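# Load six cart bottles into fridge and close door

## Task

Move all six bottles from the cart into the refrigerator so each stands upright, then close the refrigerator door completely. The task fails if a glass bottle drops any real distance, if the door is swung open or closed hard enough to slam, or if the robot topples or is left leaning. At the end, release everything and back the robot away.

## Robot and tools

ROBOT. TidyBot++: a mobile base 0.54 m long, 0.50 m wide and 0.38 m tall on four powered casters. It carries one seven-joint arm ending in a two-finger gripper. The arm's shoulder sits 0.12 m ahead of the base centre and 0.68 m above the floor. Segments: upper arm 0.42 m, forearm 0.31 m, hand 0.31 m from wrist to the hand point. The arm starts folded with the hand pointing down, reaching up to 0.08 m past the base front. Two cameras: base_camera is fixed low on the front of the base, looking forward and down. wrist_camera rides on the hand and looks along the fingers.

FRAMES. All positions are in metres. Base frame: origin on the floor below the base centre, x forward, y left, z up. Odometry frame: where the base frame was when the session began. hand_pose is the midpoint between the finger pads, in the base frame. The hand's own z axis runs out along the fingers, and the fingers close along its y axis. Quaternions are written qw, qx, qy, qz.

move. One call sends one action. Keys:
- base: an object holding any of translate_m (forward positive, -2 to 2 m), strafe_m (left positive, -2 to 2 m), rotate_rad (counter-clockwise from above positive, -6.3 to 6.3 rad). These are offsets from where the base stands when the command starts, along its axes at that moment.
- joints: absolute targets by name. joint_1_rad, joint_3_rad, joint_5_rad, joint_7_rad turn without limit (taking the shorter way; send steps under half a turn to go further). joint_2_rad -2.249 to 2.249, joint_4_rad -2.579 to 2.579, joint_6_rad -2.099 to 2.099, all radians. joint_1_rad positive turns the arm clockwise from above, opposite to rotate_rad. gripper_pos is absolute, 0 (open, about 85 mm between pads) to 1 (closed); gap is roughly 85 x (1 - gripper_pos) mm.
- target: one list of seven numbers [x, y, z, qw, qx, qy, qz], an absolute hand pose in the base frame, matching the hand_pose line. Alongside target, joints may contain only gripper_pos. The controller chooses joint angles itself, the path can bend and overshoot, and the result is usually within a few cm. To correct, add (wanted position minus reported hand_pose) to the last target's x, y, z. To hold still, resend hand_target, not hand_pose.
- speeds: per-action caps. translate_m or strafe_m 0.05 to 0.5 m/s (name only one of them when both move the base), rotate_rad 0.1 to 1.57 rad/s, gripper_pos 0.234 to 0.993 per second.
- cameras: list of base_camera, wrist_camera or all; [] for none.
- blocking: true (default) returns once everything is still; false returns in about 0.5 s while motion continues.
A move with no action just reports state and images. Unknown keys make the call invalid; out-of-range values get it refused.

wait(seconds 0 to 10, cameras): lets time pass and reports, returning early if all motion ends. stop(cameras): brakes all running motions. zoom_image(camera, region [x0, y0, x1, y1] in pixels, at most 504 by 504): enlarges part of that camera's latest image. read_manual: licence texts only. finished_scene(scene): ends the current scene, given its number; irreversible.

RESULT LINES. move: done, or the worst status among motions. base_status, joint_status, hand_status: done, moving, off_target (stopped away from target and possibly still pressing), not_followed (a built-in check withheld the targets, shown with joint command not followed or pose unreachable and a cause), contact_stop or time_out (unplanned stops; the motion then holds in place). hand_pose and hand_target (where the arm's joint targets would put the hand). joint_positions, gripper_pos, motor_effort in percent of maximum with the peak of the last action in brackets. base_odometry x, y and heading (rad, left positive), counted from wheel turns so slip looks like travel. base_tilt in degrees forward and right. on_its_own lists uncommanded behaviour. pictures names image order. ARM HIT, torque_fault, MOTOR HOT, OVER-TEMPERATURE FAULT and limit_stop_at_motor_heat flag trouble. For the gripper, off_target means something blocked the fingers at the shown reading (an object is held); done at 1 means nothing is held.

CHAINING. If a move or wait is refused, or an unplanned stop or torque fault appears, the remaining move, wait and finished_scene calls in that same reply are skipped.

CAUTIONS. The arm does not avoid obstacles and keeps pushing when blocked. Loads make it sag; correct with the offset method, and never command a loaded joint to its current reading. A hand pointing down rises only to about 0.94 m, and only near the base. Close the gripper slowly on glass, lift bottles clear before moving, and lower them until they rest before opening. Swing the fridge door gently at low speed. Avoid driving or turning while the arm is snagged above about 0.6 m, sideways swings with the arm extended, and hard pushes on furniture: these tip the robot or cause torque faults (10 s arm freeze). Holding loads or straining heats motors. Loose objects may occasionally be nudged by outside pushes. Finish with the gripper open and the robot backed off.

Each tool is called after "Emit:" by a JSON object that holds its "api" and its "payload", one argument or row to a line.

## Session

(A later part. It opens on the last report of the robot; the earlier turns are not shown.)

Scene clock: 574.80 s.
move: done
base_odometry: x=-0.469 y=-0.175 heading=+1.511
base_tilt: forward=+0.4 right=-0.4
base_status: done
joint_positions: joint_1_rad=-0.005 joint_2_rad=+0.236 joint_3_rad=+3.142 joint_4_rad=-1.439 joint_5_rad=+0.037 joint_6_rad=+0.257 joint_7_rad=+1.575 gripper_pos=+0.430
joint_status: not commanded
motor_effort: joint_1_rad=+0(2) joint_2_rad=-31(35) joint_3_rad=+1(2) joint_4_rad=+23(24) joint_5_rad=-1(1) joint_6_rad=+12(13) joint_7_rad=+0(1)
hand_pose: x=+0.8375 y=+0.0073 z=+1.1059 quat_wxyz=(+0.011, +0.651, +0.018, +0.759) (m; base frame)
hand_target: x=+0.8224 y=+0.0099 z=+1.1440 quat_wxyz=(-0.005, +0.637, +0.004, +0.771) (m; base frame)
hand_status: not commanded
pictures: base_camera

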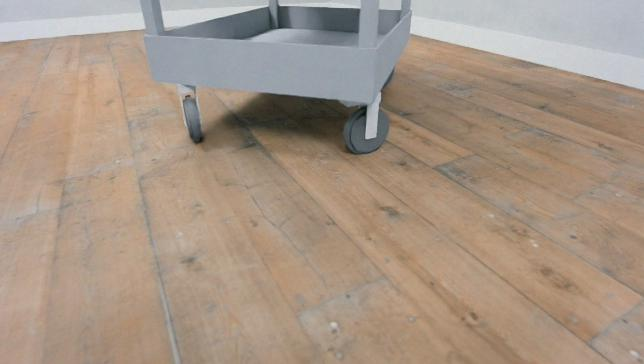

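Emit:
{"api": "move", "payload": {
  "base": {"translate_m": 0.2505, "strafe_m": 0.7268, "rotate_rad": 2.0462},
  "speeds": {"rotate_rad": 0.8, "translate_m": 0.25},
  "joints": {"joint_1_rad": -0.035, "joint_2_rad": 0.20, "joint_4_rad": -1.287, "joint_6_rad": 0.0}
}}

Scene clock: 585.37 s.
move: done
base_odometry: x=-1.180 y=+0.119 heading=-2.726
base_tilt: forward=+0.3 right=-0.4
base_status: done
joint_positions: joint_1_rad=-0.031 joint_2_rad=+0.236 joint_3_rad=+3.142 joint_4_rad=-1.337 joint_5_rad=+0.037 joint_6_rad=+0.040 joint_7_rad=+1.575 gripper_pos=+0.430
joint_status: all done
motor_effort: joint_1_rad=+0(7) joint_2_rad=-31(33) joint_3_rad=+1(5) joint_4_rad=+22(23) joint_5_rad=+0(1) joint_6_rad=+12(13) joint_7_rad=+0(1)
hand_pose: x=+0.8422 y=+0.0240 z=+1.1022 quat_wxyz=(+0.003, +0.693, +0.025, +0.720) (m; base frame)
hand_target: x=+0.8255 y=+0.0276 z=+1.1466 quat_wxyz=(-0.014, +0.677, +0.012, +0.736) (m; base frame)
hand_status: not commanded
pictures: base_camera, wrist_camera
camera_calibration:
wrist_camera: T_world_to_cam=[[-0.0120575, -0.996875, 0.0780736, -0.0573241], [0.0485533, -0.0785708, -0.995725, 1.1132], [0.998748, -0.00821523, 0.0493489, -0.762142], [0, 0, 0, 1]] pos_world=[0.706447, 0.0240591, 1.15053]

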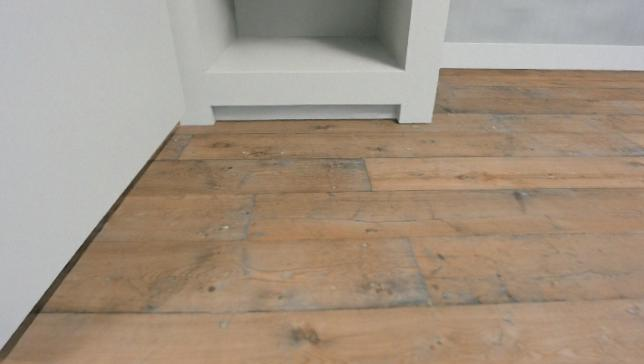

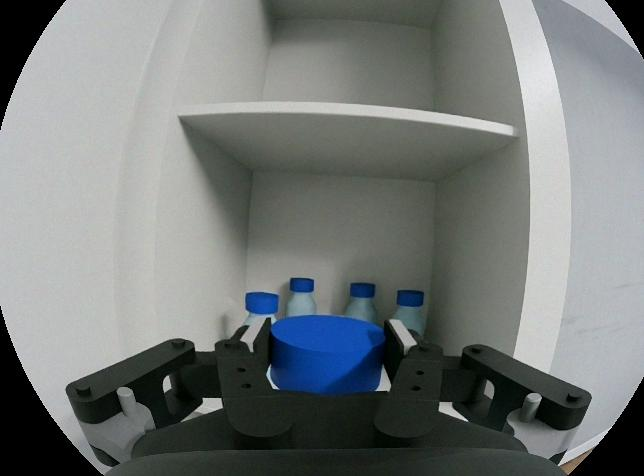

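Emit:
{"api": "move", "payload": {
  "base": {"translate_m": 0.38, "strafe_m": -0.025},
  "speeds": {"translate_m": 0.25},
  "joints": {"joint_1_rad": -0.045, "joint_2_rad": 0.20, "joint_4_rad": -1.36, "joint_6_rad": 0.075}
}}

Scene clock: 594.03 s.
move: done
base_odometry: x=-1.538 y=-0.012 heading=-2.726
base_tilt: forward=+0.4 right=-0.4
base_status: done
joint_positions: joint_1_rad=-0.031 joint_2_rad=+0.235 joint_3_rad=+3.142 joint_4_rad=-1.370 joint_5_rad=+0.037 joint_6_rad=+0.043 joint_7_rad=+1.575 gripper_pos=+0.430
joint_status: all done
motor_effort: joint_1_rad=+0(3) joint_2_rad=-31(35) joint_3_rad=+1(3) joint_4_rad=+22(24) joint_5_rad=+0(1) joint_6_rad=+12(14) joint_7_rad=+0(1)
hand_pose: x=+0.8420 y=+0.0242 z=+1.0828 quat_wxyz=(+0.003, +0.704, +0.026, +0.710) (m; base frame)
hand_target: x=+0.8262 y=+0.0347 z=+1.1243 quat_wxyz=(-0.018, +0.676, +0.016, +0.737) (m; base frame)
hand_status: not commanded
pictures: base_camera, wrist_camera
camera_calibration:
wrist_camera: T_world_to_cam=[[-0.00936212, -0.996808, 0.0792864, -0.0591845], [0.0191553, -0.0794541, -0.996654, 1.11972], [0.999773, -0.00781204, 0.019838, -0.729906], [0, 0, 0, 1]] pos_world=[0.707738, 0.0242689, 1.13515]

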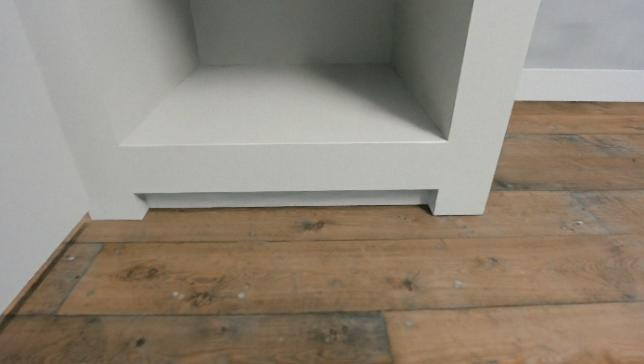

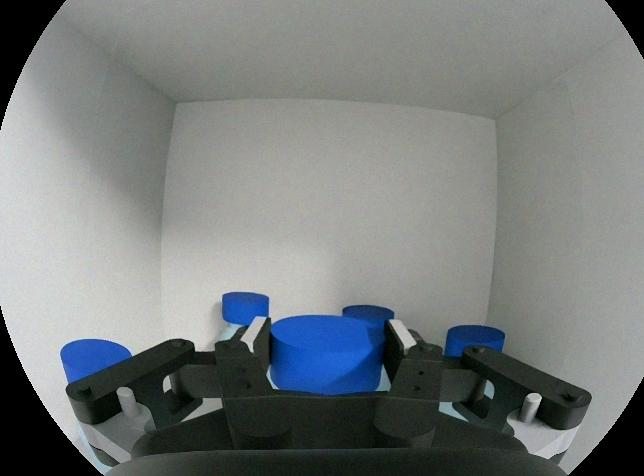

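Emit:
{"api": "move", "payload": {
  "joints": {"joint_1_rad": -0.06, "joint_2_rad": 0.20, "joint_4_rad": -1.43, "joint_6_rad": 0.15},
  "cameras": ["wrist_camera"]
}}

Scene clock: 601.17 s.
move: done
base_odometry: x=-1.538 y=-0.012 heading=-2.726
base_tilt: forward=+0.4 right=-0.4
base_status: not commanded
joint_positions: joint_1_rad=-0.042 joint_2_rad=+0.235 joint_3_rad=+3.142 joint_4_rad=-1.437 joint_5_rad=+0.037 joint_6_rad=+0.083 joint_7_rad=+1.575 gripper_pos=+0.430
joint_status: all done
motor_effort: joint_1_rad=+0(1) joint_2_rad=-31(33) joint_3_rad=+1(1) joint_4_rad=+21(24) joint_5_rad=-1(1) joint_6_rad=+12(13) joint_7_rad=+0(1)
hand_pose: x=+0.8403 y=+0.0326 z=+1.0538 quat_wxyz=(-0.001, +0.713, +0.031, +0.701) (m; base frame)
hand_target: x=+0.8249 y=+0.0453 z=+1.1038 quat_wxyz=(-0.024, +0.674, +0.021, +0.738) (m; base frame)
hand_status: not commanded
pictures: wrist_camera
camera_calibration:
wrist_camera: T_world_to_cam=[[0.00522642, -0.996766, 0.080189, -0.0617538], [-0.00591946, -0.0802195, -0.99676, 1.11278], [0.999969, 0.00473481, -0.00631958, -0.700495], [0, 0, 0, 1]] pos_world=[0.707383, 0.0310292, 1.1097]

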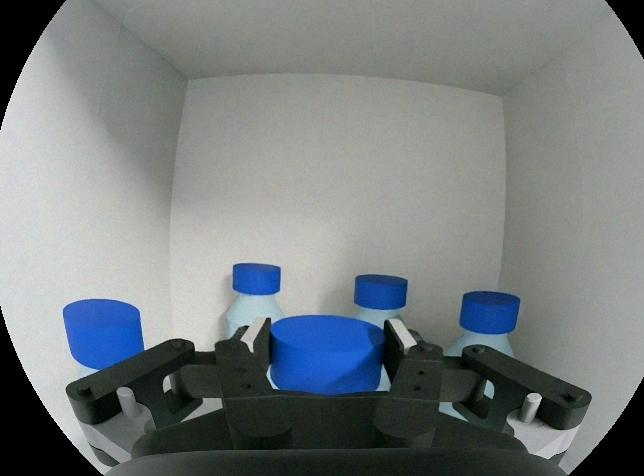

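Emit:
{"api": "move", "payload": {
  "joints": {"joint_4_rad": -1.455, "joint_6_rad": 0.18},
  "cameras": []
}}

Emit:
{"api": "move", "payload": {
  "joints": {"joint_4_rad": -1.475, "joint_6_rad": 0.195},
  "cameras": []
}}

Emit:
{"api": "move", "payload": {
  "joints": {"joint_4_rad": -1.495, "joint_6_rad": 0.21},
  "cameras": ["wrist_camera"]
}}

Scene clock: 611.93 s.
move: done
base_odometry: x=-1.538 y=-0.012 heading=-2.726
base_tilt: forward=+0.4 right=-0.4
base_status: not commanded
joint_positions: joint_1_rad=-0.042 joint_2_rad=+0.235 joint_3_rad=+3.142 joint_4_rad=-1.459 joint_5_rad=+0.037 joint_6_rad=+0.111 joint_7_rad=+1.575 gripper_pos=+0.430
joint_status: all done
motor_effort: joint_1_rad=+0(1) joint_2_rad=-31(32) joint_3_rad=+1(1) joint_4_rad=+21(23) joint_5_rad=-1(1) joint_6_rad=+12(13) joint_7_rad=+0(1)
hand_pose: x=+0.8395 y=+0.0329 z=+1.0487 quat_wxyz=(-0.002, +0.711, +0.031, +0.703) (m; base frame)
hand_target: x=+0.8242 y=+0.0453 z=+1.0975 quat_wxyz=(-0.024, +0.672, +0.021, +0.740) (m; base frame)
hand_status: not commanded
pictures: none
No camera images: "cameras" was empty.

Scene clock: 612.50 s.
move: done
base_odometry: x=-1.538 y=-0.012 heading=-2.726
base_tilt: forward=+0.4 right=-0.4
base_status: not commanded
joint_positions: joint_1_rad=-0.042 joint_2_rad=+0.235 joint_3_rad=+3.142 joint_4_rad=-1.473 joint_5_rad=+0.037 joint_6_rad=+0.130 joint_7_rad=+1.575 gripper_pos=+0.430
joint_status: all done
motor_effort: joint_1_rad=+0(1) joint_2_rad=-30(32) joint_3_rad=+1(1) joint_4_rad=+21(23) joint_5_rad=+0(1) joint_6_rad=+12(13) joint_7_rad=+0(1)
hand_pose: x=+0.8389 y=+0.0331 z=+1.0454 quat_wxyz=(-0.002, +0.709, +0.031, +0.704) (m; base frame)
hand_target: x=+0.8238 y=+0.0452 z=+1.0897 quat_wxyz=(-0.024, +0.674, +0.021, +0.738) (m; base frame)
hand_status: not commanded
pictures: none
No camera images: "cameras" was empty.

Scene clock: 613.07 s.
move: done
base_odometry: x=-1.538 y=-0.012 heading=-2.726
base_tilt: forward=+0.4 right=-0.4
base_status: not commanded
joint_positions: joint_1_rad=-0.042 joint_2_rad=+0.235 joint_3_rad=+3.142 joint_4_rad=-1.485 joint_5_rad=+0.037 joint_6_rad=+0.152 joint_7_rad=+1.575 gripper_pos=+0.430
joint_status: all done
motor_effort: joint_1_rad=-1(2) joint_2_rad=-29(31) joint_3_rad=+0(1) joint_4_rad=+21(23) joint_5_rad=-1(1) joint_6_rad=+10(12) joint_7_rad=+0(1)
hand_pose: x=+0.8383 y=+0.0334 z=+1.0449 quat_wxyz=(-0.002, +0.706, +0.031, +0.708) (m; base frame)
hand_target: x=+0.8232 y=+0.0452 z=+1.0819 quat_wxyz=(-0.023, +0.676, +0.021, +0.736) (m; base frame)
hand_status: not commanded
pictures: wrist_camera
camera_calibration:
wrist_camera: T_world_to_cam=[[0.00623083, -0.996843, 0.0791514, -0.0600322], [0.0141233, -0.0790574, -0.99677, 1.08707], [0.999881, 0.00732859, 0.0135862, -0.719419], [0, 0, 0, 1]] pos_world=[0.704354, 0.0313708, 1.09809]

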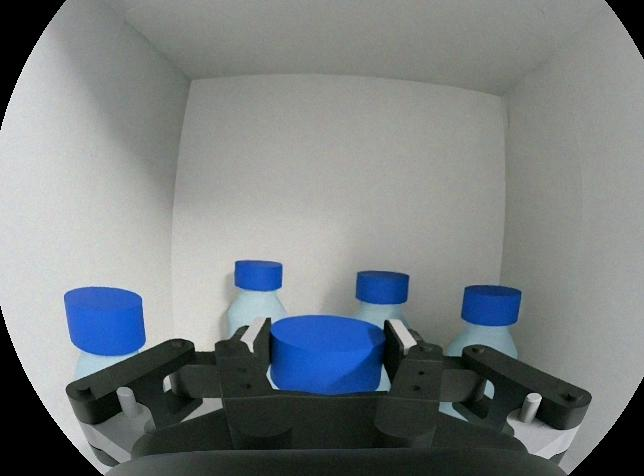

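Emit:
{"api": "move", "payload": {
  "joints": {"joint_4_rad": -1.515, "joint_6_rad": 0.22},
  "cameras": []
}}

Emit:
{"api": "move", "payload": {
  "joints": {"joint_4_rad": -1.535, "joint_6_rad": 0.23},
  "cameras": []
}}

Emit:
{"api": "move", "payload": {
  "joints": {"joint_4_rad": -1.555, "joint_6_rad": 0.24},
  "cameras": []
}}

Scene clock: 616.13 s.
move: done
base_odometry: x=-1.538 y=-0.012 heading=-2.726
base_tilt: forward=+0.4 right=-0.4
base_status: not commanded
joint_positions: joint_1_rad=-0.042 joint_2_rad=+0.233 joint_3_rad=+3.142 joint_4_rad=-1.498 joint_5_rad=+0.037 joint_6_rad=+0.170 joint_7_rad=+1.575 gripper_pos=+0.430
joint_status: all done
motor_effort: joint_1_rad=-1(2) joint_2_rad=-28(29) joint_3_rad=+0(1) joint_4_rad=+19(20) joint_5_rad=-1(2) joint_6_rad=+9(10) joint_7_rad=-1(1)
hand_pose: x=+0.8369 y=+0.0335 z=+1.0444 quat_wxyz=(-0.003, +0.703, +0.031, +0.711) (m; base frame)
hand_target: x=+0.8226 y=+0.0452 z=+1.0726 quat_wxyz=(-0.023, +0.679, +0.021, +0.733) (m; base frame)
hand_status: not commanded
pictures: none
No camera images: "cameras" was empty.

Scene clock: 616.70 s.
move: done
base_odometry: x=-1.538 y=-0.012 heading=-2.726
base_tilt: forward=+0.3 right=-0.4
base_status: not commanded
joint_positions: joint_1_rad=-0.042 joint_2_rad=+0.230 joint_3_rad=+3.142 joint_4_rad=-1.510 joint_5_rad=+0.037 joint_6_rad=+0.188 joint_7_rad=+1.575 gripper_pos=+0.430
joint_status: all done
motor_effort: joint_1_rad=-2(3) joint_2_rad=-26(28) joint_3_rad=-1(1) joint_4_rad=+18(19) joint_5_rad=-1(2) joint_6_rad=+8(10) joint_7_rad=-1(2)
hand_pose: x=+0.8353 y=+0.0336 z=+1.0443 quat_wxyz=(-0.003, +0.700, +0.031, +0.714) (m; base frame)
hand_target: x=+0.8219 y=+0.0451 z=+1.0633 quat_wxyz=(-0.023, +0.683, +0.021, +0.730) (m; base frame)
hand_status: not commanded
pictures: none
No camera images: "cameras" was empty.

Scene clock: 617.27 s.
move: done
base_odometry: x=-1.538 y=-0.012 heading=-2.726
base_tilt: forward=+0.4 right=-0.4
base_status: not commanded
joint_positions: joint_1_rad=-0.042 joint_2_rad=+0.226 joint_3_rad=+3.142 joint_4_rad=-1.523 joint_5_rad=+0.037 joint_6_rad=+0.206 joint_7_rad=+1.575 gripper_pos=+0.430
joint_status: all done
motor_effort: joint_1_rad=-2(3) joint_2_rad=-25(27) joint_3_rad=-1(2) joint_4_rad=+17(18) joint_5_rad=-1(2) joint_6_rad=+7(9) joint_7_rad=-1(2)
hand_pose: x=+0.8330 y=+0.0337 z=+1.0445 quat_wxyz=(-0.003, +0.697, +0.031, +0.717) (m; base frame)
hand_target: x=+0.8210 y=+0.0451 z=+1.0540 quat_wxyz=(-0.023, +0.687, +0.021, +0.726) (m; base frame)
hand_status: not commanded
pictures: none
No camera images: "cameras" was empty.

Emit:
{"api": "move", "payload": {
  "joints": {"gripper_pos": 0.27},
  "speeds": {"gripper_pos": 0.234},
  "cameras": ["wrist_camera"]
}}

Emit:
{"api": "move", "payload": {
  "base": {"translate_m": -0.06, "strafe_m": -0.002},
  "speeds": {"translate_m": 0.1},
  "cameras": ["wrist_camera"]
}}

Scene clock: 624.17 s.
move: done
base_odometry: x=-1.538 y=-0.012 heading=-2.726
base_tilt: forward=+0.4 right=-0.4
base_status: not commanded
joint_positions: joint_1_rad=-0.046 joint_2_rad=+0.226 joint_3_rad=+3.142 joint_4_rad=-1.538 joint_5_rad=+0.037 joint_6_rad=+0.206 joint_7_rad=+1.575 gripper_pos=+0.271
joint_status: all done
motor_effort: joint_1_rad=+0(2) joint_2_rad=-27(27) joint_3_rad=+1(1) joint_4_rad=+19(20) joint_5_rad=+0(2) joint_6_rad=+9(9) joint_7_rad=+0(1)
hand_pose: x=+0.8321 y=+0.0361 z=+1.0354 quat_wxyz=(-0.004, +0.702, +0.033, +0.711) (m; base frame)
hand_target: x=+0.8210 y=+0.0451 z=+1.0540 quat_wxyz=(-0.023, +0.687, +0.021, +0.726) (m; base frame)
hand_status: not commanded
pictures: wrist_camera
camera_calibration:
wrist_camera: T_world_to_cam=[[0.0107792, -0.996859, 0.0784638, -0.0595538], [0.0245075, -0.0781814, -0.996638, 1.06908], [0.999642, 0.0126659, 0.0235878, -0.72341], [0, 0, 0, 1]] pos_world=[0.697592, 0.0333784, 1.08723]

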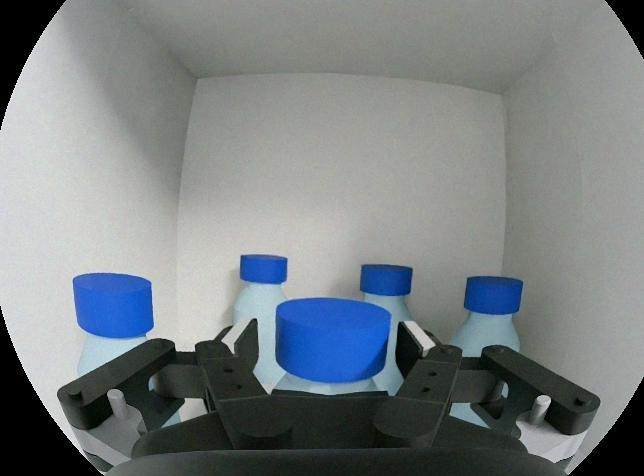

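Scene clock: 625.33 s.
move: done
base_odometry: x=-1.483 y=+0.014 heading=-2.726
base_tilt: forward=+0.4 right=-0.4
base_status: done
joint_positions: joint_1_rad=-0.046 joint_2_rad=+0.221 joint_3_rad=+3.142 joint_4_rad=-1.539 joint_5_rad=+0.037 joint_6_rad=+0.206 joint_7_rad=+1.575 gripper_pos=+0.271
joint_status: not commanded
motor_effort: joint_1_rad=+0(2) joint_2_rad=-27(31) joint_3_rad=+1(2) joint_4_rad=+18(20) joint_5_rad=-1(1) joint_6_rad=+9(9) joint_7_rad=+0(1)
hand_pose: x=+0.8302 y=+0.0363 z=+1.0387 quat_wxyz=(-0.005, +0.700, +0.033, +0.713) (m; base frame)
hand_target: x=+0.8210 y=+0.0451 z=+1.0540 quat_wxyz=(-0.023, +0.687, +0.021, +0.726) (m; base frame)
hand_status: not commanded
pictures: wrist_camera
camera_calibration:
wrist_camera: T_world_to_cam=[[0.0107402, -0.996872, 0.0783022, -0.0594497], [0.0291261, -0.0779616, -0.996531, 1.06851], [0.999518, 0.0129835, 0.0281976, -0.726335], [0, 0, 0, 1]] pos_world=[0.695502, 0.0334696, 1.08994]

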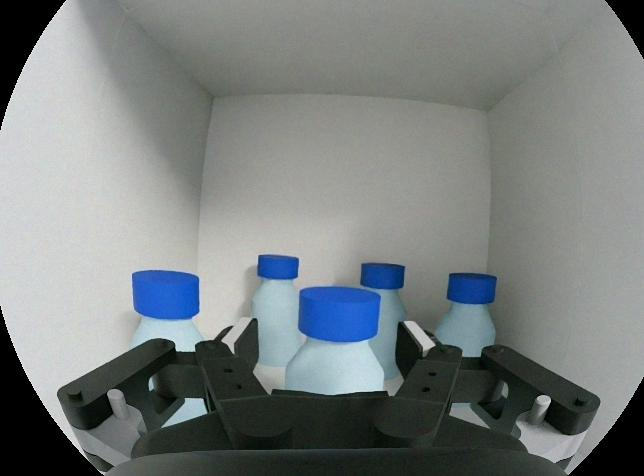

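Emit:
{"api": "move", "payload": {
  "base": {"translate_m": -0.29},
  "speeds": {"translate_m": 0.35},
  "joints": {"joint_1_rad": -0.01}
}}

Scene clock: 628.43 s.
move: done
base_odometry: x=-1.218 y=+0.132 heading=-2.726
base_tilt: forward=+0.4 right=-0.4
base_status: done
joint_positions: joint_1_rad=-0.019 joint_2_rad=+0.219 joint_3_rad=+3.142 joint_4_rad=-1.539 joint_5_rad=+0.037 joint_6_rad=+0.206 joint_7_rad=+1.575 gripper_pos=+0.271
joint_status: all done
motor_effort: joint_1_rad=+0(2) joint_2_rad=-27(30) joint_3_rad=+1(2) joint_4_rad=+18(20) joint_5_rad=-1(1) joint_6_rad=+9(9) joint_7_rad=+0(1)
hand_pose: x=+0.8302 y=+0.0173 z=+1.0400 quat_wxyz=(+0.005, +0.700, +0.024, +0.714) (m; base frame)
hand_target: x=+0.8223 y=+0.0099 z=+1.0540 quat_wxyz=(-0.005, +0.687, +0.004, +0.727) (m; base frame)
hand_status: not commanded
pictures: base_camera, wrist_camera
camera_calibration:
wrist_camera: T_world_to_cam=[[-0.0158876, -0.996809, 0.0782316, -0.0562373], [0.02886, -0.078666, -0.996483, 1.06853], [0.999457, -0.0135739, 0.0300177, -0.727485], [0, 0, 0, 1]] pos_world=[0.695358, 0.0181245, 1.09101]

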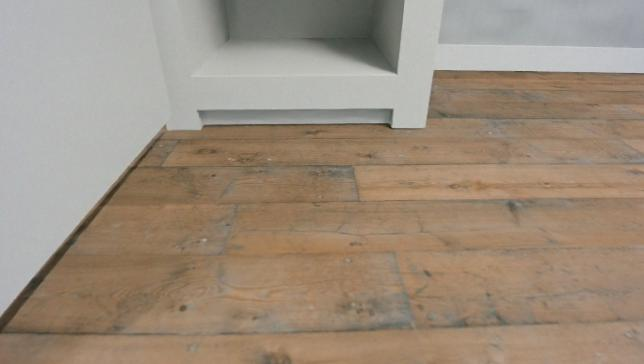

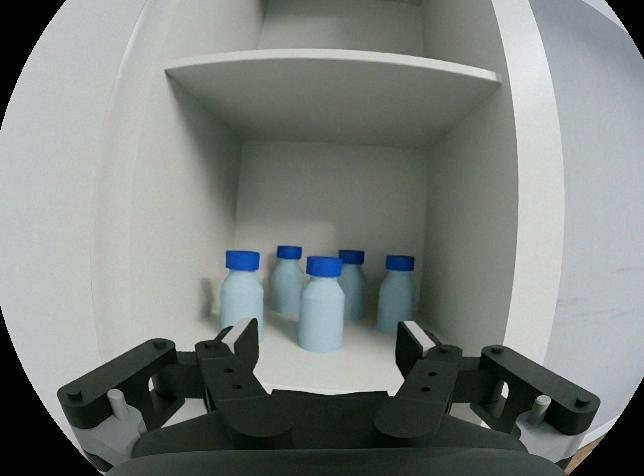

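Emit:
{"api": "move", "payload": {
  "base": {"translate_m": -0.1477, "strafe_m": -0.393, "rotate_rad": -2.992},
  "speeds": {"rotate_rad": 1.3, "translate_m": 0.5},
  "joints": {"joint_1_rad": -0.01, "joint_2_rad": 0.30, "joint_4_rad": -1.60, "joint_6_rad": 0.36, "gripper_pos": 0.27}
}}

Scene clock: 638.03 s.
move: done
base_odometry: x=-1.242 y=+0.551 heading=+0.566
base_tilt: forward=+0.4 right=-0.4
base_status: done
joint_positions: joint_1_rad=-0.006 joint_2_rad=+0.303 joint_3_rad=+3.142 joint_4_rad=-1.584 joint_5_rad=+0.037 joint_6_rad=+0.311 joint_7_rad=+1.575 gripper_pos=+0.271
joint_status: all done
motor_effort: joint_1_rad=+0(6) joint_2_rad=-29(33) joint_3_rad=+0(5) joint_4_rad=+18(20) joint_5_rad=-1(2) joint_6_rad=+9(10) joint_7_rad=+1(1)
hand_pose: x=+0.8546 y=+0.0092 z=+0.9839 quat_wxyz=(+0.008, +0.709, +0.020, +0.705) (m; base frame)
hand_target: x=+0.8519 y=+0.0102 z=+0.9917 quat_wxyz=(-0.005, +0.696, +0.004, +0.718) (m; base frame)
hand_status: not commanded
pictures: base_camera, wrist_camera
camera_calibration:
wrist_camera: T_world_to_cam=[[-0.0234815, -0.996667, 0.078122, -0.0529765], [0.00364397, -0.0782283, -0.996929, 1.03319], [0.999718, -0.0231247, 0.00546874, -0.726338], [0, 0, 0, 1]] pos_world=[0.721124, 0.0112288, 1.03813]

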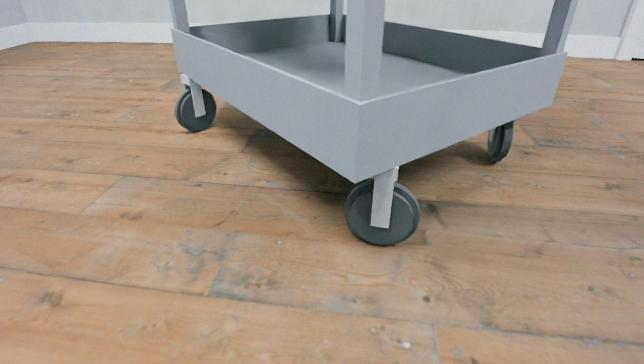

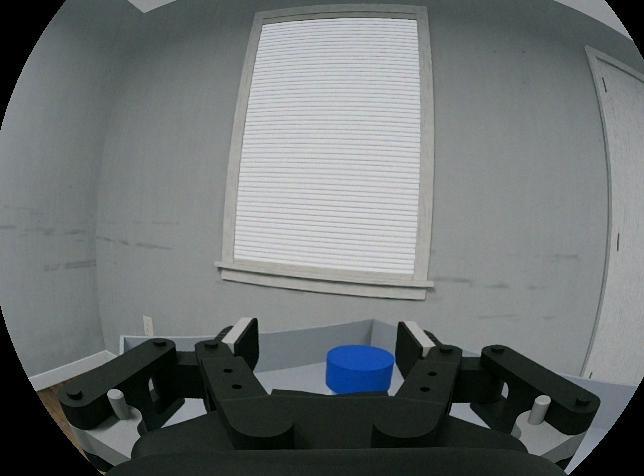

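Emit:
{"api": "move", "payload": {
  "base": {"translate_m": 0.03, "strafe_m": -0.021},
  "speeds": {"translate_m": 0.08},
  "joints": {"joint_2_rad": 0.36, "joint_4_rad": -1.717, "joint_6_rad": 0.53},
  "cameras": ["wrist_camera"]
}}

Scene clock: 641.27 s.
move: done
base_odometry: x=-1.205 y=+0.549 heading=+0.565
base_tilt: forward=+0.4 right=-0.4
base_status: done
joint_positions: joint_1_rad=-0.006 joint_2_rad=+0.357 joint_3_rad=+3.142 joint_4_rad=-1.702 joint_5_rad=+0.037 joint_6_rad=+0.477 joint_7_rad=+1.575 gripper_pos=+0.271
joint_status: all done
motor_effort: joint_1_rad=+1(2) joint_2_rad=-29(32) joint_3_rad=+1(2) joint_4_rad=+16(19) joint_5_rad=-1(1) joint_6_rad=+9(11) joint_7_rad=+0(1)
hand_pose: x=+0.8548 y=+0.0111 z=+0.9252 quat_wxyz=(+0.005, +0.711, +0.021, +0.703) (m; base frame)
hand_target: x=+0.8533 y=+0.0102 z=+0.9306 quat_wxyz=(-0.005, +0.699, +0.004, +0.715) (m; base frame)
hand_status: not commanded
pictures: wrist_camera
camera_calibration:
wrist_camera: T_world_to_cam=[[-0.017195, -0.996971, 0.075845, -0.0497507], [-0.00123795, -0.075835, -0.99712, 0.97921], [0.999851, -0.0172394, 0.0000697786, -0.721326], [0, 0, 0, 1]] pos_world=[0.721575, 0.0122232, 0.980214]

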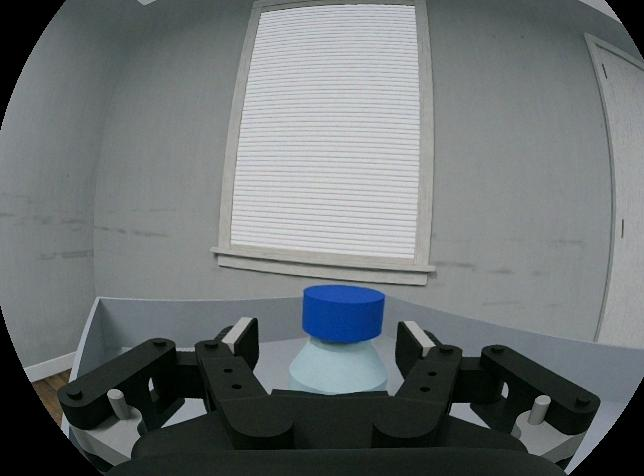

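Emit:
{"api": "move", "payload": {
  "base": {"translate_m": 0.047, "strafe_m": -0.008},
  "speeds": {"translate_m": 0.08},
  "cameras": ["wrist_camera"]
}}

Scene clock: 643.67 s.
move: done
base_odometry: x=-1.161 y=+0.567 heading=+0.565
base_tilt: forward=+0.4 right=-0.4
base_status: done
joint_positions: joint_1_rad=-0.006 joint_2_rad=+0.358 joint_3_rad=+3.142 joint_4_rad=-1.702 joint_5_rad=+0.037 joint_6_rad=+0.479 joint_7_rad=+1.575 gripper_pos=+0.271
joint_status: not commanded
motor_effort: joint_1_rad=+0(1) joint_2_rad=-30(32) joint_3_rad=+1(1) joint_4_rad=+17(18) joint_5_rad=-1(1) joint_6_rad=+9(9) joint_7_rad=+0(1)
hand_pose: x=+0.8550 y=+0.0111 z=+0.9248 quat_wxyz=(+0.005, +0.711, +0.021, +0.703) (m; base frame)
hand_target: x=+0.8533 y=+0.0102 z=+0.9306 quat_wxyz=(-0.005, +0.699, +0.004, +0.715) (m; base frame)
hand_status: not commanded
pictures: wrist_camera
camera_calibration:
wrist_camera: T_world_to_cam=[[-0.0171662, -0.996974, 0.075814, -0.0496977], [-0.000979912, -0.0758084, -0.997122, 0.978605], [0.999852, -0.0171911, 0.000324395, -0.721744], [0, 0, 0, 1]] pos_world=[0.721743, 0.0122316, 0.979791]

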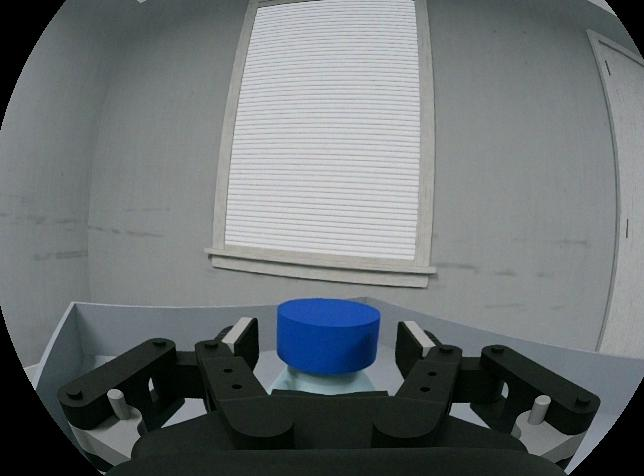

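Emit:
{"api": "move", "payload": {
  "base": {"translate_m": 0.0185},
  "speeds": {"translate_m": 0.05},
  "cameras": ["wrist_camera"]
}}

Emit:
{"api": "move", "payload": {
  "joints": {"gripper_pos": 0.6},
  "speeds": {"gripper_pos": 0.234},
  "cameras": ["wrist_camera"]
}}

Scene clock: 647.00 s.
move: done
base_odometry: x=-1.145 y=+0.577 heading=+0.565
base_tilt: forward=+0.4 right=-0.4
base_status: done
joint_positions: joint_1_rad=-0.006 joint_2_rad=+0.358 joint_3_rad=+3.142 joint_4_rad=-1.702 joint_5_rad=+0.037 joint_6_rad=+0.480 joint_7_rad=+1.575 gripper_pos=+0.271
joint_status: not commanded
motor_effort: joint_1_rad=+0(1) joint_2_rad=-29(33) joint_3_rad=+0(2) joint_4_rad=+18(18) joint_5_rad=-1(1) joint_6_rad=+9(9) joint_7_rad=+1(1)
hand_pose: x=+0.8550 y=+0.0111 z=+0.9250 quat_wxyz=(+0.005, +0.710, +0.021, +0.704) (m; base frame)
hand_target: x=+0.8533 y=+0.0102 z=+0.9306 quat_wxyz=(-0.005, +0.699, +0.004, +0.715) (m; base frame)
hand_status: not commanded
pictures: wrist_camera
camera_calibration:
wrist_camera: T_world_to_cam=[[-0.0171893, -0.996976, 0.0757835, -0.0496508], [-0.000304376, -0.0757895, -0.997124, 0.978169], [0.999852, -0.0171629, 0.000999313, -0.722402], [0, 0, 0, 1]] pos_world=[0.72174, 0.0122358, 0.97984]

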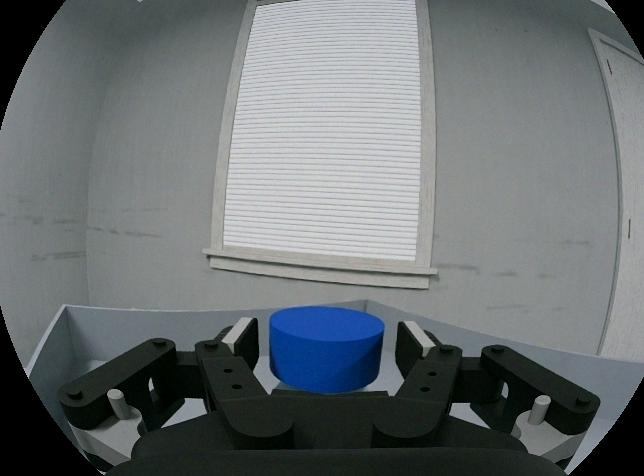

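Scene clock: 648.73 s.
move: off_target
base_odometry: x=-1.145 y=+0.577 heading=+0.565
base_tilt: forward=+0.4 right=-0.4
base_status: not commanded
joint_positions: joint_1_rad=-0.007 joint_2_rad=+0.358 joint_3_rad=+3.141 joint_4_rad=-1.702 joint_5_rad=+0.037 joint_6_rad=+0.480 joint_7_rad=+1.575 gripper_pos=+0.438
joint_status: gripper_pos off_target (ended at +0.438, target +0.600)
motor_effort: joint_1_rad=+0(2) joint_2_rad=-29(30) joint_3_rad=+1(2) joint_4_rad=+18(19) joint_5_rad=-1(2) joint_6_rad=+9(10) joint_7_rad=+0(1)
hand_pose: x=+0.8550 y=+0.0116 z=+0.9251 quat_wxyz=(+0.005, +0.710, +0.022, +0.704) (m; base frame)
hand_target: x=+0.8533 y=+0.0102 z=+0.9306 quat_wxyz=(-0.005, +0.699, +0.004, +0.715) (m; base frame)
hand_status: not commanded
pictures: wrist_camera
camera_calibration:
wrist_camera: T_world_to_cam=[[-0.0164865, -0.997005, 0.0755531, -0.0495606], [0.000330309, -0.0755688, -0.997141, 0.977837], [0.999864, -0.0164144, 0.00157519, -0.722919], [0, 0, 0, 1]] pos_world=[0.721681, 0.0126155, 0.979924]

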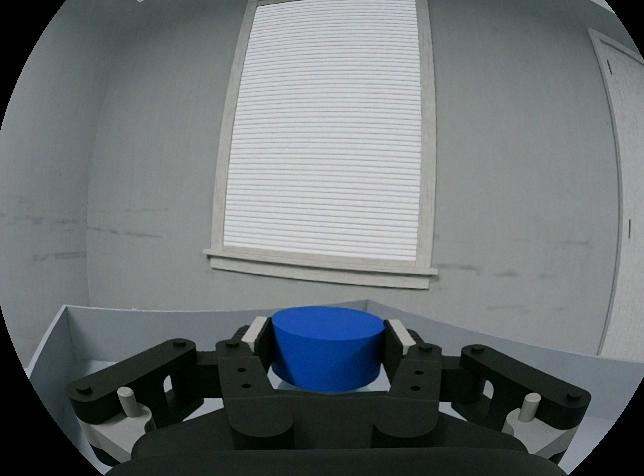

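Emit:
{"api": "move", "payload": {
  "joints": {"joint_2_rad": 0.20, "joint_4_rad": -1.40, "joint_6_rad": 0.22},
  "cameras": ["wrist_camera"]
}}

Emit:
{"api": "move", "payload": {
  "base": {"translate_m": -0.3},
  "speeds": {"translate_m": 0.35},
  "cameras": ["base_camera"]
}}

Scene clock: 652.47 s.
move: done
base_odometry: x=-1.145 y=+0.577 heading=+0.565
base_tilt: forward=+0.4 right=-0.4
base_status: not commanded
joint_positions: joint_1_rad=-0.007 joint_2_rad=+0.247 joint_3_rad=+3.141 joint_4_rad=-1.445 joint_5_rad=+0.037 joint_6_rad=+0.255 joint_7_rad=+1.575 gripper_pos=+0.438
joint_status: all done
motor_effort: joint_1_rad=+0(1) joint_2_rad=-32(39) joint_3_rad=+1(1) joint_4_rad=+23(25) joint_5_rad=+0(2) joint_6_rad=+12(15) joint_7_rad=+1(1)
hand_pose: x=+0.8426 y=+0.0091 z=+1.0929 quat_wxyz=(+0.009, +0.658, +0.019, +0.753) (m; base frame)
hand_target: x=+0.8224 y=+0.0099 z=+1.1440 quat_wxyz=(-0.005, +0.637, +0.004, +0.771) (m; base frame)
hand_status: not commanded
pictures: wrist_camera
camera_calibration:
wrist_camera: T_world_to_cam=[[-0.0351247, -0.996681, 0.073435, -0.0469297], [0.141727, -0.0777055, -0.986851, 1.01458], [0.989282, -0.0242551, 0.143986, -0.857435], [0, 0, 0, 1]] pos_world=[0.702803, 0.011267, 1.12814]

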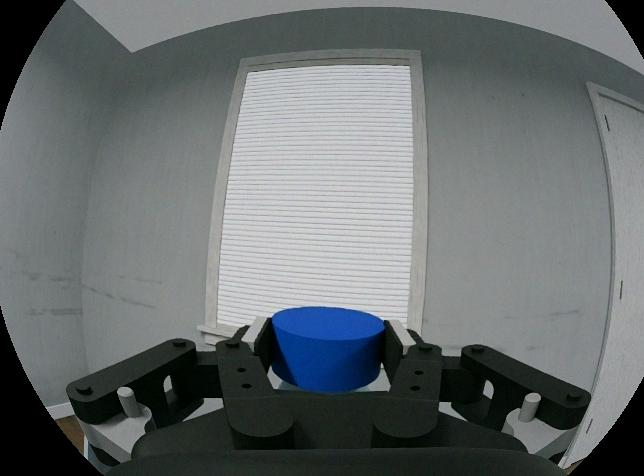

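Scene clock: 654.40 s.
move: done
base_odometry: x=-1.399 y=+0.417 heading=+0.565
base_tilt: forward=+0.4 right=-0.4
base_status: done
joint_positions: joint_1_rad=-0.007 joint_2_rad=+0.246 joint_3_rad=+3.141 joint_4_rad=-1.445 joint_5_rad=+0.037 joint_6_rad=+0.253 joint_7_rad=+1.575 gripper_pos=+0.438
joint_status: not commanded
motor_effort: joint_1_rad=+0(2) joint_2_rad=-33(38) joint_3_rad=+0(2) joint_4_rad=+23(24) joint_5_rad=+0(1) joint_6_rad=+13(14) joint_7_rad=+0(1)
hand_pose: x=+0.8420 y=+0.0093 z=+1.0933 quat_wxyz=(+0.009, +0.659, +0.019, +0.752) (m; base frame)
hand_target: x=+0.8224 y=+0.0099 z=+1.1440 quat_wxyz=(-0.005, +0.637, +0.004, +0.771) (m; base frame)
hand_status: not commanded
pictures: base_camera

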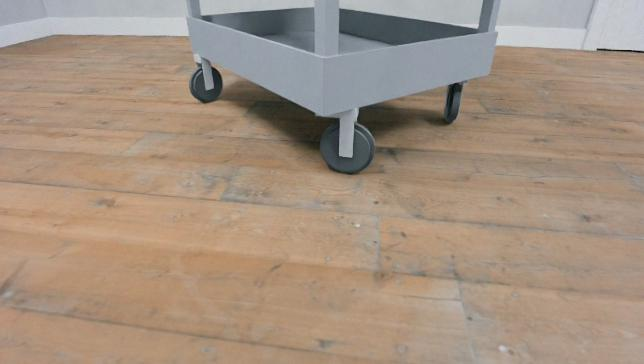

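Emit:
{"api": "move", "payload": {
  "base": {"translate_m": 0.039, "strafe_m": -0.269, "rotate_rad": 2.992},
  "speeds": {"rotate_rad": 0.8, "translate_m": 0.2},
  "joints": {"joint_1_rad": -0.01, "joint_2_rad": 0.20, "joint_4_rad": -1.287, "joint_6_rad": 0.0}
}}

Scene clock: 663.73 s.
move: done
base_odometry: x=-1.222 y=+0.210 heading=-2.727
base_tilt: forward=+0.4 right=-0.4
base_status: done
joint_positions: joint_1_rad=-0.015 joint_2_rad=+0.246 joint_3_rad=+3.135 joint_4_rad=-1.343 joint_5_rad=+0.037 joint_6_rad=+0.037 joint_7_rad=+1.575 gripper_pos=+0.438
joint_status: all done
motor_effort: joint_1_rad=+0(5) joint_2_rad=-33(36) joint_3_rad=+1(4) joint_4_rad=+22(25) joint_5_rad=-1(2) joint_6_rad=+13(14) joint_7_rad=+1(1)
hand_pose: x=+0.8467 y=+0.0167 z=+1.0905 quat_wxyz=(+0.006, +0.700, +0.022, +0.714) (m; base frame)
hand_target: x=+0.8260 y=+0.0099 z=+1.1466 quat_wxyz=(-0.005, +0.677, +0.004, +0.736) (m; base frame)
hand_status: not commanded
pictures: base_camera, wrist_camera
camera_calibration:
wrist_camera: T_world_to_cam=[[-0.0199308, -0.996815, 0.0772221, -0.0560584], [0.0290255, -0.0777818, -0.996548, 1.11817], [0.99938, -0.0176206, 0.0304833, -0.745839], [0, 0, 0, 1]] pos_world=[0.711804, 0.0179514, 1.14137]

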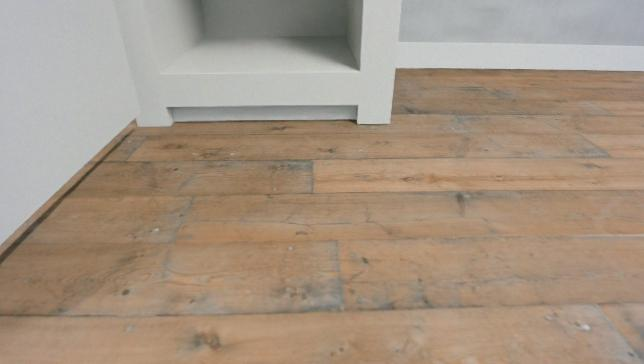

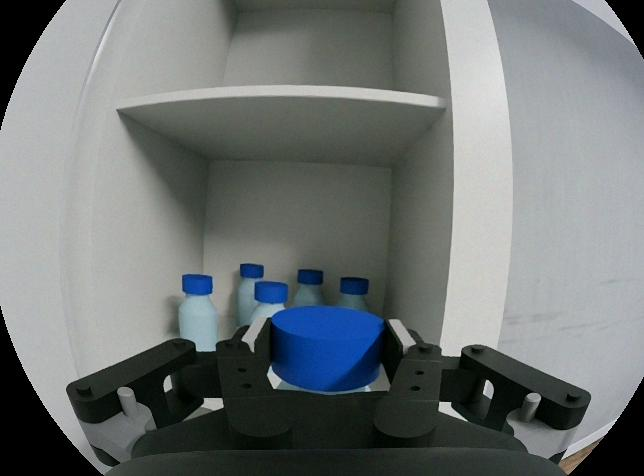

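Emit:
{"api": "move", "payload": {
  "base": {"translate_m": 0.362, "strafe_m": -0.028},
  "speeds": {"translate_m": 0.25},
  "joints": {"joint_2_rad": 0.20, "joint_4_rad": -1.36, "joint_6_rad": 0.075}
}}

Scene clock: 668.97 s.
move: done
base_odometry: x=-1.564 y=+0.090 heading=-2.726
base_tilt: forward=+0.3 right=-0.4
base_status: done
joint_positions: joint_1_rad=-0.015 joint_2_rad=+0.245 joint_3_rad=+3.135 joint_4_rad=-1.375 joint_5_rad=+0.037 joint_6_rad=+0.039 joint_7_rad=+1.575 gripper_pos=+0.438
joint_status: all done
motor_effort: joint_1_rad=+1(1) joint_2_rad=-32(36) joint_3_rad=+1(2) joint_4_rad=+23(24) joint_5_rad=+0(1) joint_6_rad=+13(15) joint_7_rad=+0(1)
hand_pose: x=+0.8459 y=+0.0167 z=+1.0716 quat_wxyz=(+0.006, +0.710, +0.022, +0.704) (m; base frame)
hand_target: x=+0.8270 y=+0.0100 z=+1.1243 quat_wxyz=(-0.005, +0.676, +0.004, +0.737) (m; base frame)
hand_status: not commanded
pictures: base_camera, wrist_camera
camera_calibration:
wrist_camera: T_world_to_cam=[[-0.0175269, -0.996768, 0.0783936, -0.0578632], [-0.0000245526, -0.0784053, -0.996922, 1.12439], [0.999846, -0.0174749, 0.00134973, -0.713649], [0, 0, 0, 1]] pos_world=[0.712553, 0.0180108, 1.12643]

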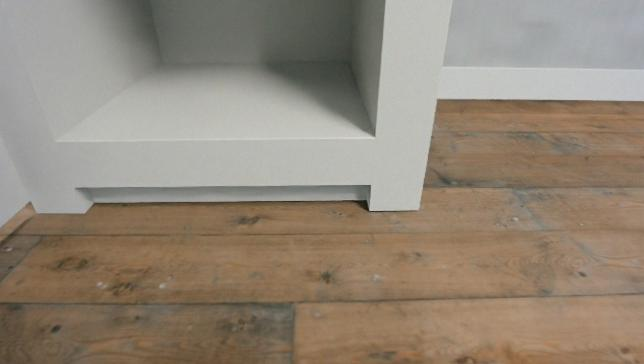

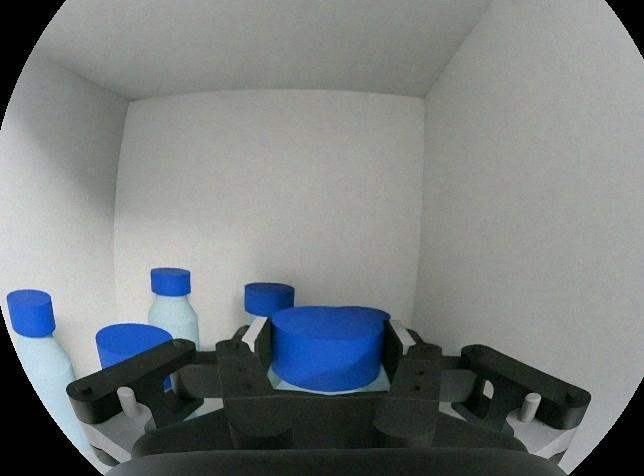

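Emit:
{"api": "move", "payload": {
  "joints": {"joint_2_rad": 0.20, "joint_4_rad": -1.43, "joint_6_rad": 0.15},
  "cameras": ["wrist_camera"]
}}

Emit:
{"api": "move", "payload": {
  "joints": {"joint_4_rad": -1.455, "joint_6_rad": 0.18},
  "cameras": []
}}

Emit:
{"api": "move", "payload": {
  "joints": {"joint_4_rad": -1.475, "joint_6_rad": 0.20},
  "cameras": []
}}

Emit:
{"api": "move", "payload": {
  "joints": {"joint_4_rad": -1.495, "joint_6_rad": 0.215},
  "cameras": []
}}

Scene clock: 675.40 s.
move: done
base_odometry: x=-1.564 y=+0.090 heading=-2.726
base_tilt: forward=+0.4 right=-0.4
base_status: not commanded
joint_positions: joint_1_rad=-0.015 joint_2_rad=+0.245 joint_3_rad=+3.135 joint_4_rad=-1.441 joint_5_rad=+0.037 joint_6_rad=+0.079 joint_7_rad=+1.575 gripper_pos=+0.438
joint_status: all done
motor_effort: joint_1_rad=+0(1) joint_2_rad=-32(34) joint_3_rad=+1(1) joint_4_rad=+23(25) joint_5_rad=+0(1) joint_6_rad=+13(14) joint_7_rad=+0(1)
hand_pose: x=+0.8440 y=+0.0172 z=+1.0431 quat_wxyz=(+0.005, +0.719, +0.023, +0.694) (m; base frame)
hand_target: x=+0.8263 y=+0.0100 z=+1.1038 quat_wxyz=(-0.005, +0.674, +0.004, +0.738) (m; base frame)
hand_status: not commanded
pictures: wrist_camera
camera_calibration:
wrist_camera: T_world_to_cam=[[-0.0139913, -0.996758, 0.0792306, -0.0590618], [-0.0256343, -0.0788547, -0.996556, 1.11728], [0.999573, -0.0159741, -0.0244479, -0.684609], [0, 0, 0, 1]] pos_world=[0.712132, 0.0182968, 1.10138]

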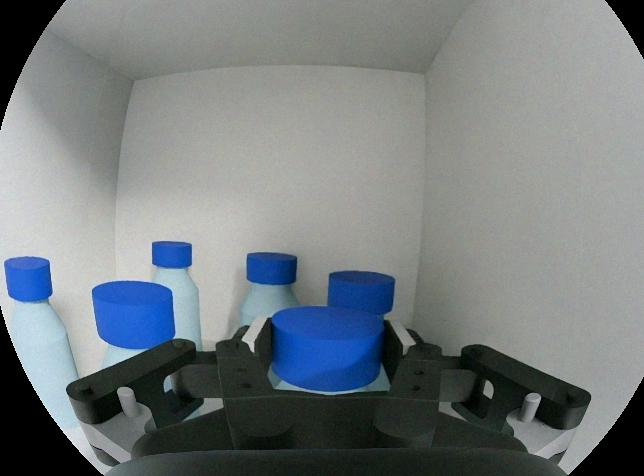

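Scene clock: 676.00 s.
move: done
base_odometry: x=-1.564 y=+0.090 heading=-2.726
base_tilt: forward=+0.4 right=-0.3
base_status: not commanded
joint_positions: joint_1_rad=-0.015 joint_2_rad=+0.245 joint_3_rad=+3.135 joint_4_rad=-1.458 joint_5_rad=+0.037 joint_6_rad=+0.111 joint_7_rad=+1.575 gripper_pos=+0.438
joint_status: all done
motor_effort: joint_1_rad=+1(1) joint_2_rad=-31(32) joint_3_rad=+1(1) joint_4_rad=+22(24) joint_5_rad=-1(1) joint_6_rad=+12(13) joint_7_rad=+0(1)
hand_pose: x=+0.8434 y=+0.0175 z=+1.0424 quat_wxyz=(+0.005, +0.714, +0.023, +0.700) (m; base frame)
hand_target: x=+0.8256 y=+0.0099 z=+1.0975 quat_wxyz=(-0.005, +0.672, +0.004, +0.740) (m; base frame)
hand_status: not commanded
pictures: none
No camera images: "cameras" was empty.

Scene clock: 676.57 s.
move: done
base_odometry: x=-1.564 y=+0.090 heading=-2.726
base_tilt: forward=+0.4 right=-0.4
base_status: not commanded
joint_positions: joint_1_rad=-0.015 joint_2_rad=+0.244 joint_3_rad=+3.135 joint_4_rad=-1.471 joint_5_rad=+0.037 joint_6_rad=+0.136 joint_7_rad=+1.575 gripper_pos=+0.438
joint_status: all done
motor_effort: joint_1_rad=+0(1) joint_2_rad=-30(31) joint_3_rad=+1(1) joint_4_rad=+21(23) joint_5_rad=-1(1) joint_6_rad=+12(12) joint_7_rad=+0(1)
hand_pose: x=+0.8429 y=+0.0178 z=+1.0417 quat_wxyz=(+0.005, +0.710, +0.023, +0.704) (m; base frame)
hand_target: x=+0.8250 y=+0.0099 z=+1.0913 quat_wxyz=(-0.005, +0.672, +0.004, +0.740) (m; base frame)
hand_status: not commanded
pictures: none
No camera images: "cameras" was empty.

Scene clock: 677.13 s.
move: done
base_odometry: x=-1.564 y=+0.090 heading=-2.726
base_tilt: forward=+0.4 right=-0.4
base_status: not commanded
joint_positions: joint_1_rad=-0.015 joint_2_rad=+0.243 joint_3_rad=+3.135 joint_4_rad=-1.485 joint_5_rad=+0.037 joint_6_rad=+0.157 joint_7_rad=+1.575 gripper_pos=+0.438
joint_status: all done
motor_effort: joint_1_rad=+0(1) joint_2_rad=-29(30) joint_3_rad=+0(0) joint_4_rad=+20(21) joint_5_rad=-1(1) joint_6_rad=+10(12) joint_7_rad=+0(1)
hand_pose: x=+0.8415 y=+0.0180 z=+1.0410 quat_wxyz=(+0.004, +0.707, +0.023, +0.707) (m; base frame)
hand_target: x=+0.8244 y=+0.0099 z=+1.0835 quat_wxyz=(-0.005, +0.674, +0.004, +0.738) (m; base frame)
hand_status: not commanded
pictures: none
No camera images: "cameras" was empty.

Emit:
{"api": "move", "payload": {
  "joints": {"joint_4_rad": -1.515, "joint_6_rad": 0.225},
  "cameras": []
}}

Emit:
{"api": "move", "payload": {
  "joints": {"joint_4_rad": -1.535, "joint_6_rad": 0.235},
  "cameras": []
}}

Emit:
{"api": "move", "payload": {
  "joints": {"gripper_pos": 0.27},
  "speeds": {"gripper_pos": 0.234},
  "cameras": ["wrist_camera"]
}}

Scene clock: 679.63 s.
move: done
base_odometry: x=-1.564 y=+0.090 heading=-2.726
base_tilt: forward=+0.4 right=-0.4
base_status: not commanded
joint_positions: joint_1_rad=-0.015 joint_2_rad=+0.240 joint_3_rad=+3.135 joint_4_rad=-1.498 joint_5_rad=+0.037 joint_6_rad=+0.175 joint_7_rad=+1.575 gripper_pos=+0.438
joint_status: all done
motor_effort: joint_1_rad=-1(2) joint_2_rad=-28(29) joint_3_rad=+0(1) joint_4_rad=+19(21) joint_5_rad=-1(1) joint_6_rad=+9(11) joint_7_rad=+0(1)
hand_pose: x=+0.8399 y=+0.0182 z=+1.0408 quat_wxyz=(+0.004, +0.704, +0.024, +0.710) (m; base frame)
hand_target: x=+0.8239 y=+0.0099 z=+1.0741 quat_wxyz=(-0.005, +0.678, +0.004, +0.735) (m; base frame)
hand_status: not commanded
pictures: none
No camera images: "cameras" was empty.

Scene clock: 680.20 s.
move: done
base_odometry: x=-1.564 y=+0.090 heading=-2.726
base_tilt: forward=+0.5 right=-0.4
base_status: not commanded
joint_positions: joint_1_rad=-0.015 joint_2_rad=+0.236 joint_3_rad=+3.135 joint_4_rad=-1.511 joint_5_rad=+0.037 joint_6_rad=+0.192 joint_7_rad=+1.575 gripper_pos=+0.438
joint_status: all done
motor_effort: joint_1_rad=-2(2) joint_2_rad=-27(29) joint_3_rad=-1(1) joint_4_rad=+17(19) joint_5_rad=-1(1) joint_6_rad=+8(10) joint_7_rad=+0(1)
hand_pose: x=+0.8379 y=+0.0182 z=+1.0408 quat_wxyz=(+0.004, +0.701, +0.024, +0.713) (m; base frame)
hand_target: x=+0.8231 y=+0.0099 z=+1.0648 quat_wxyz=(-0.005, +0.682, +0.004, +0.732) (m; base frame)
hand_status: not commanded
pictures: none
No camera images: "cameras" was empty.

Scene clock: 681.93 s.
move: done
base_odometry: x=-1.564 y=+0.090 heading=-2.726
base_tilt: forward=+0.4 right=-0.4
base_status: not commanded
joint_positions: joint_1_rad=-0.015 joint_2_rad=+0.236 joint_3_rad=+3.135 joint_4_rad=-1.516 joint_5_rad=+0.037 joint_6_rad=+0.192 joint_7_rad=+1.575 gripper_pos=+0.271
joint_status: all done
motor_effort: joint_1_rad=+0(2) joint_2_rad=-27(28) joint_3_rad=+1(1) joint_4_rad=+19(20) joint_5_rad=-1(2) joint_6_rad=+9(9) joint_7_rad=+1(1)
hand_pose: x=+0.8375 y=+0.0182 z=+1.0376 quat_wxyz=(+0.004, +0.703, +0.024, +0.711) (m; base frame)
hand_target: x=+0.8231 y=+0.0099 z=+1.0648 quat_wxyz=(-0.005, +0.682, +0.004, +0.732) (m; base frame)
hand_status: not commanded
pictures: wrist_camera
camera_calibration:
wrist_camera: T_world_to_cam=[[-0.0137624, -0.996929, 0.0770945, -0.055649], [0.0210019, -0.077373, -0.996781, 1.07286], [0.999685, -0.0120989, 0.0220022, -0.726634], [0, 0, 0, 1]] pos_world=[0.703107, 0.0187406, 1.08968]

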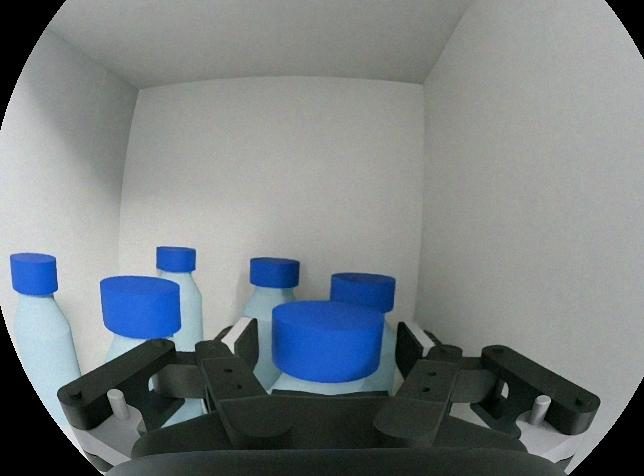

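Emit:
{"api": "move", "payload": {
  "base": {"translate_m": -0.06},
  "speeds": {"translate_m": 0.1},
  "cameras": ["wrist_camera"]
}}

Scene clock: 684.67 s.
move: done
base_odometry: x=-1.510 y=+0.114 heading=-2.726
base_tilt: forward=+0.4 right=-0.4
base_status: done
joint_positions: joint_1_rad=-0.015 joint_2_rad=+0.226 joint_3_rad=+3.135 joint_4_rad=-1.518 joint_5_rad=+0.037 joint_6_rad=+0.192 joint_7_rad=+1.575 gripper_pos=+0.271
joint_status: not commanded
motor_effort: joint_1_rad=+1(1) joint_2_rad=-27(31) joint_3_rad=+1(2) joint_4_rad=+20(21) joint_5_rad=-1(1) joint_6_rad=+9(9) joint_7_rad=+0(1)
hand_pose: x=+0.8338 y=+0.0182 z=+1.0439 quat_wxyz=(+0.004, +0.700, +0.024, +0.714) (m; base frame)
hand_target: x=+0.8231 y=+0.0099 z=+1.0648 quat_wxyz=(-0.005, +0.682, +0.004, +0.732) (m; base frame)
hand_status: not commanded
pictures: wrist_camera
camera_calibration:
wrist_camera: T_world_to_cam=[[-0.014421, -0.996938, 0.0768513, -0.0554358], [0.0295856, -0.0772511, -0.996573, 1.07183], [0.999458, -0.0120979, 0.030609, -0.731887], [0, 0, 0, 1]] pos_world=[0.69898, 0.0186795, 1.09482]

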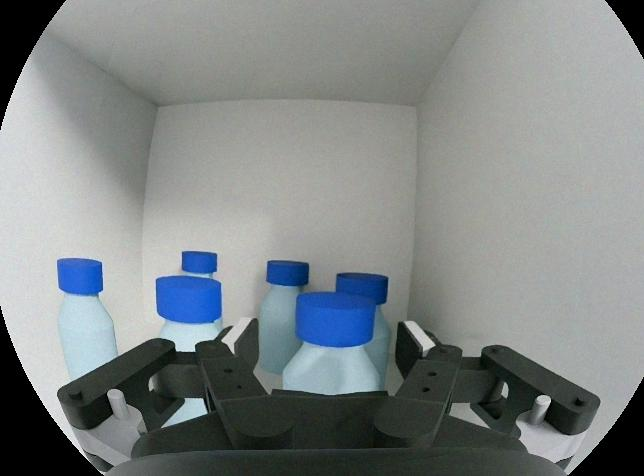

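Emit:
{"api": "move", "payload": {
  "base": {"translate_m": -0.55},
  "speeds": {"translate_m": 0.4}
}}

Scene clock: 697.50 s.
move: done
base_odometry: x=-1.006 y=+0.336 heading=-2.726
base_tilt: forward=+0.4 right=-0.4
base_status: done
joint_positions: joint_1_rad=-0.015 joint_2_rad=+0.220 joint_3_rad=+3.135 joint_4_rad=-1.518 joint_5_rad=+0.037 joint_6_rad=+0.192 joint_7_rad=+1.575 gripper_pos=+0.271
joint_status: not commanded
motor_effort: joint_1_rad=+0(1) joint_2_rad=-27(30) joint_3_rad=+0(1) joint_4_rad=+19(20) joint_5_rad=+0(1) joint_6_rad=+9(9) joint_7_rad=+0(1)
hand_pose: x=+0.8318 y=+0.0181 z=+1.0474 quat_wxyz=(+0.004, +0.698, +0.024, +0.716) (m; base frame)
hand_target: x=+0.8231 y=+0.0099 z=+1.0648 quat_wxyz=(-0.005, +0.682, +0.004, +0.732) (m; base frame)
hand_status: not commanded
pictures: base_camera, wrist_camera
camera_calibration:
wrist_camera: T_world_to_cam=[[-0.0147902, -0.996944, 0.0767121, -0.0553111], [0.034388, -0.0771822, -0.996424, 1.07122], [0.999299, -0.0120993, 0.0354244, -0.734888], [0, 0, 0, 1]] pos_world=[0.696718, 0.0186457, 1.09767]

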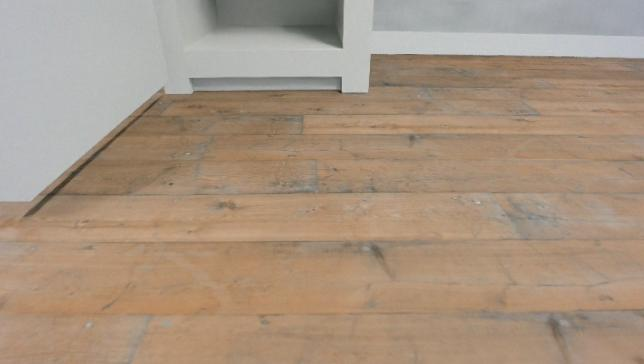

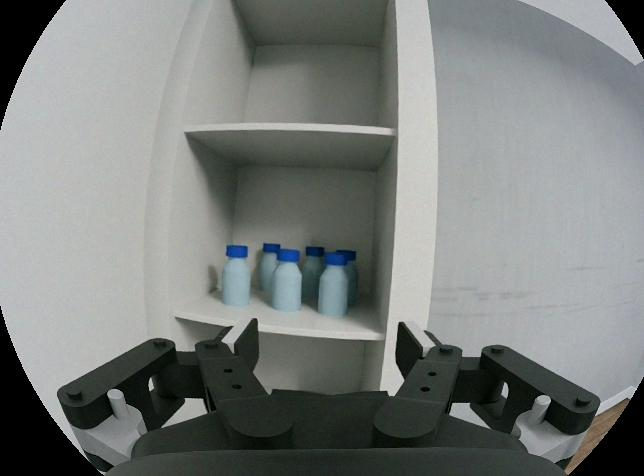

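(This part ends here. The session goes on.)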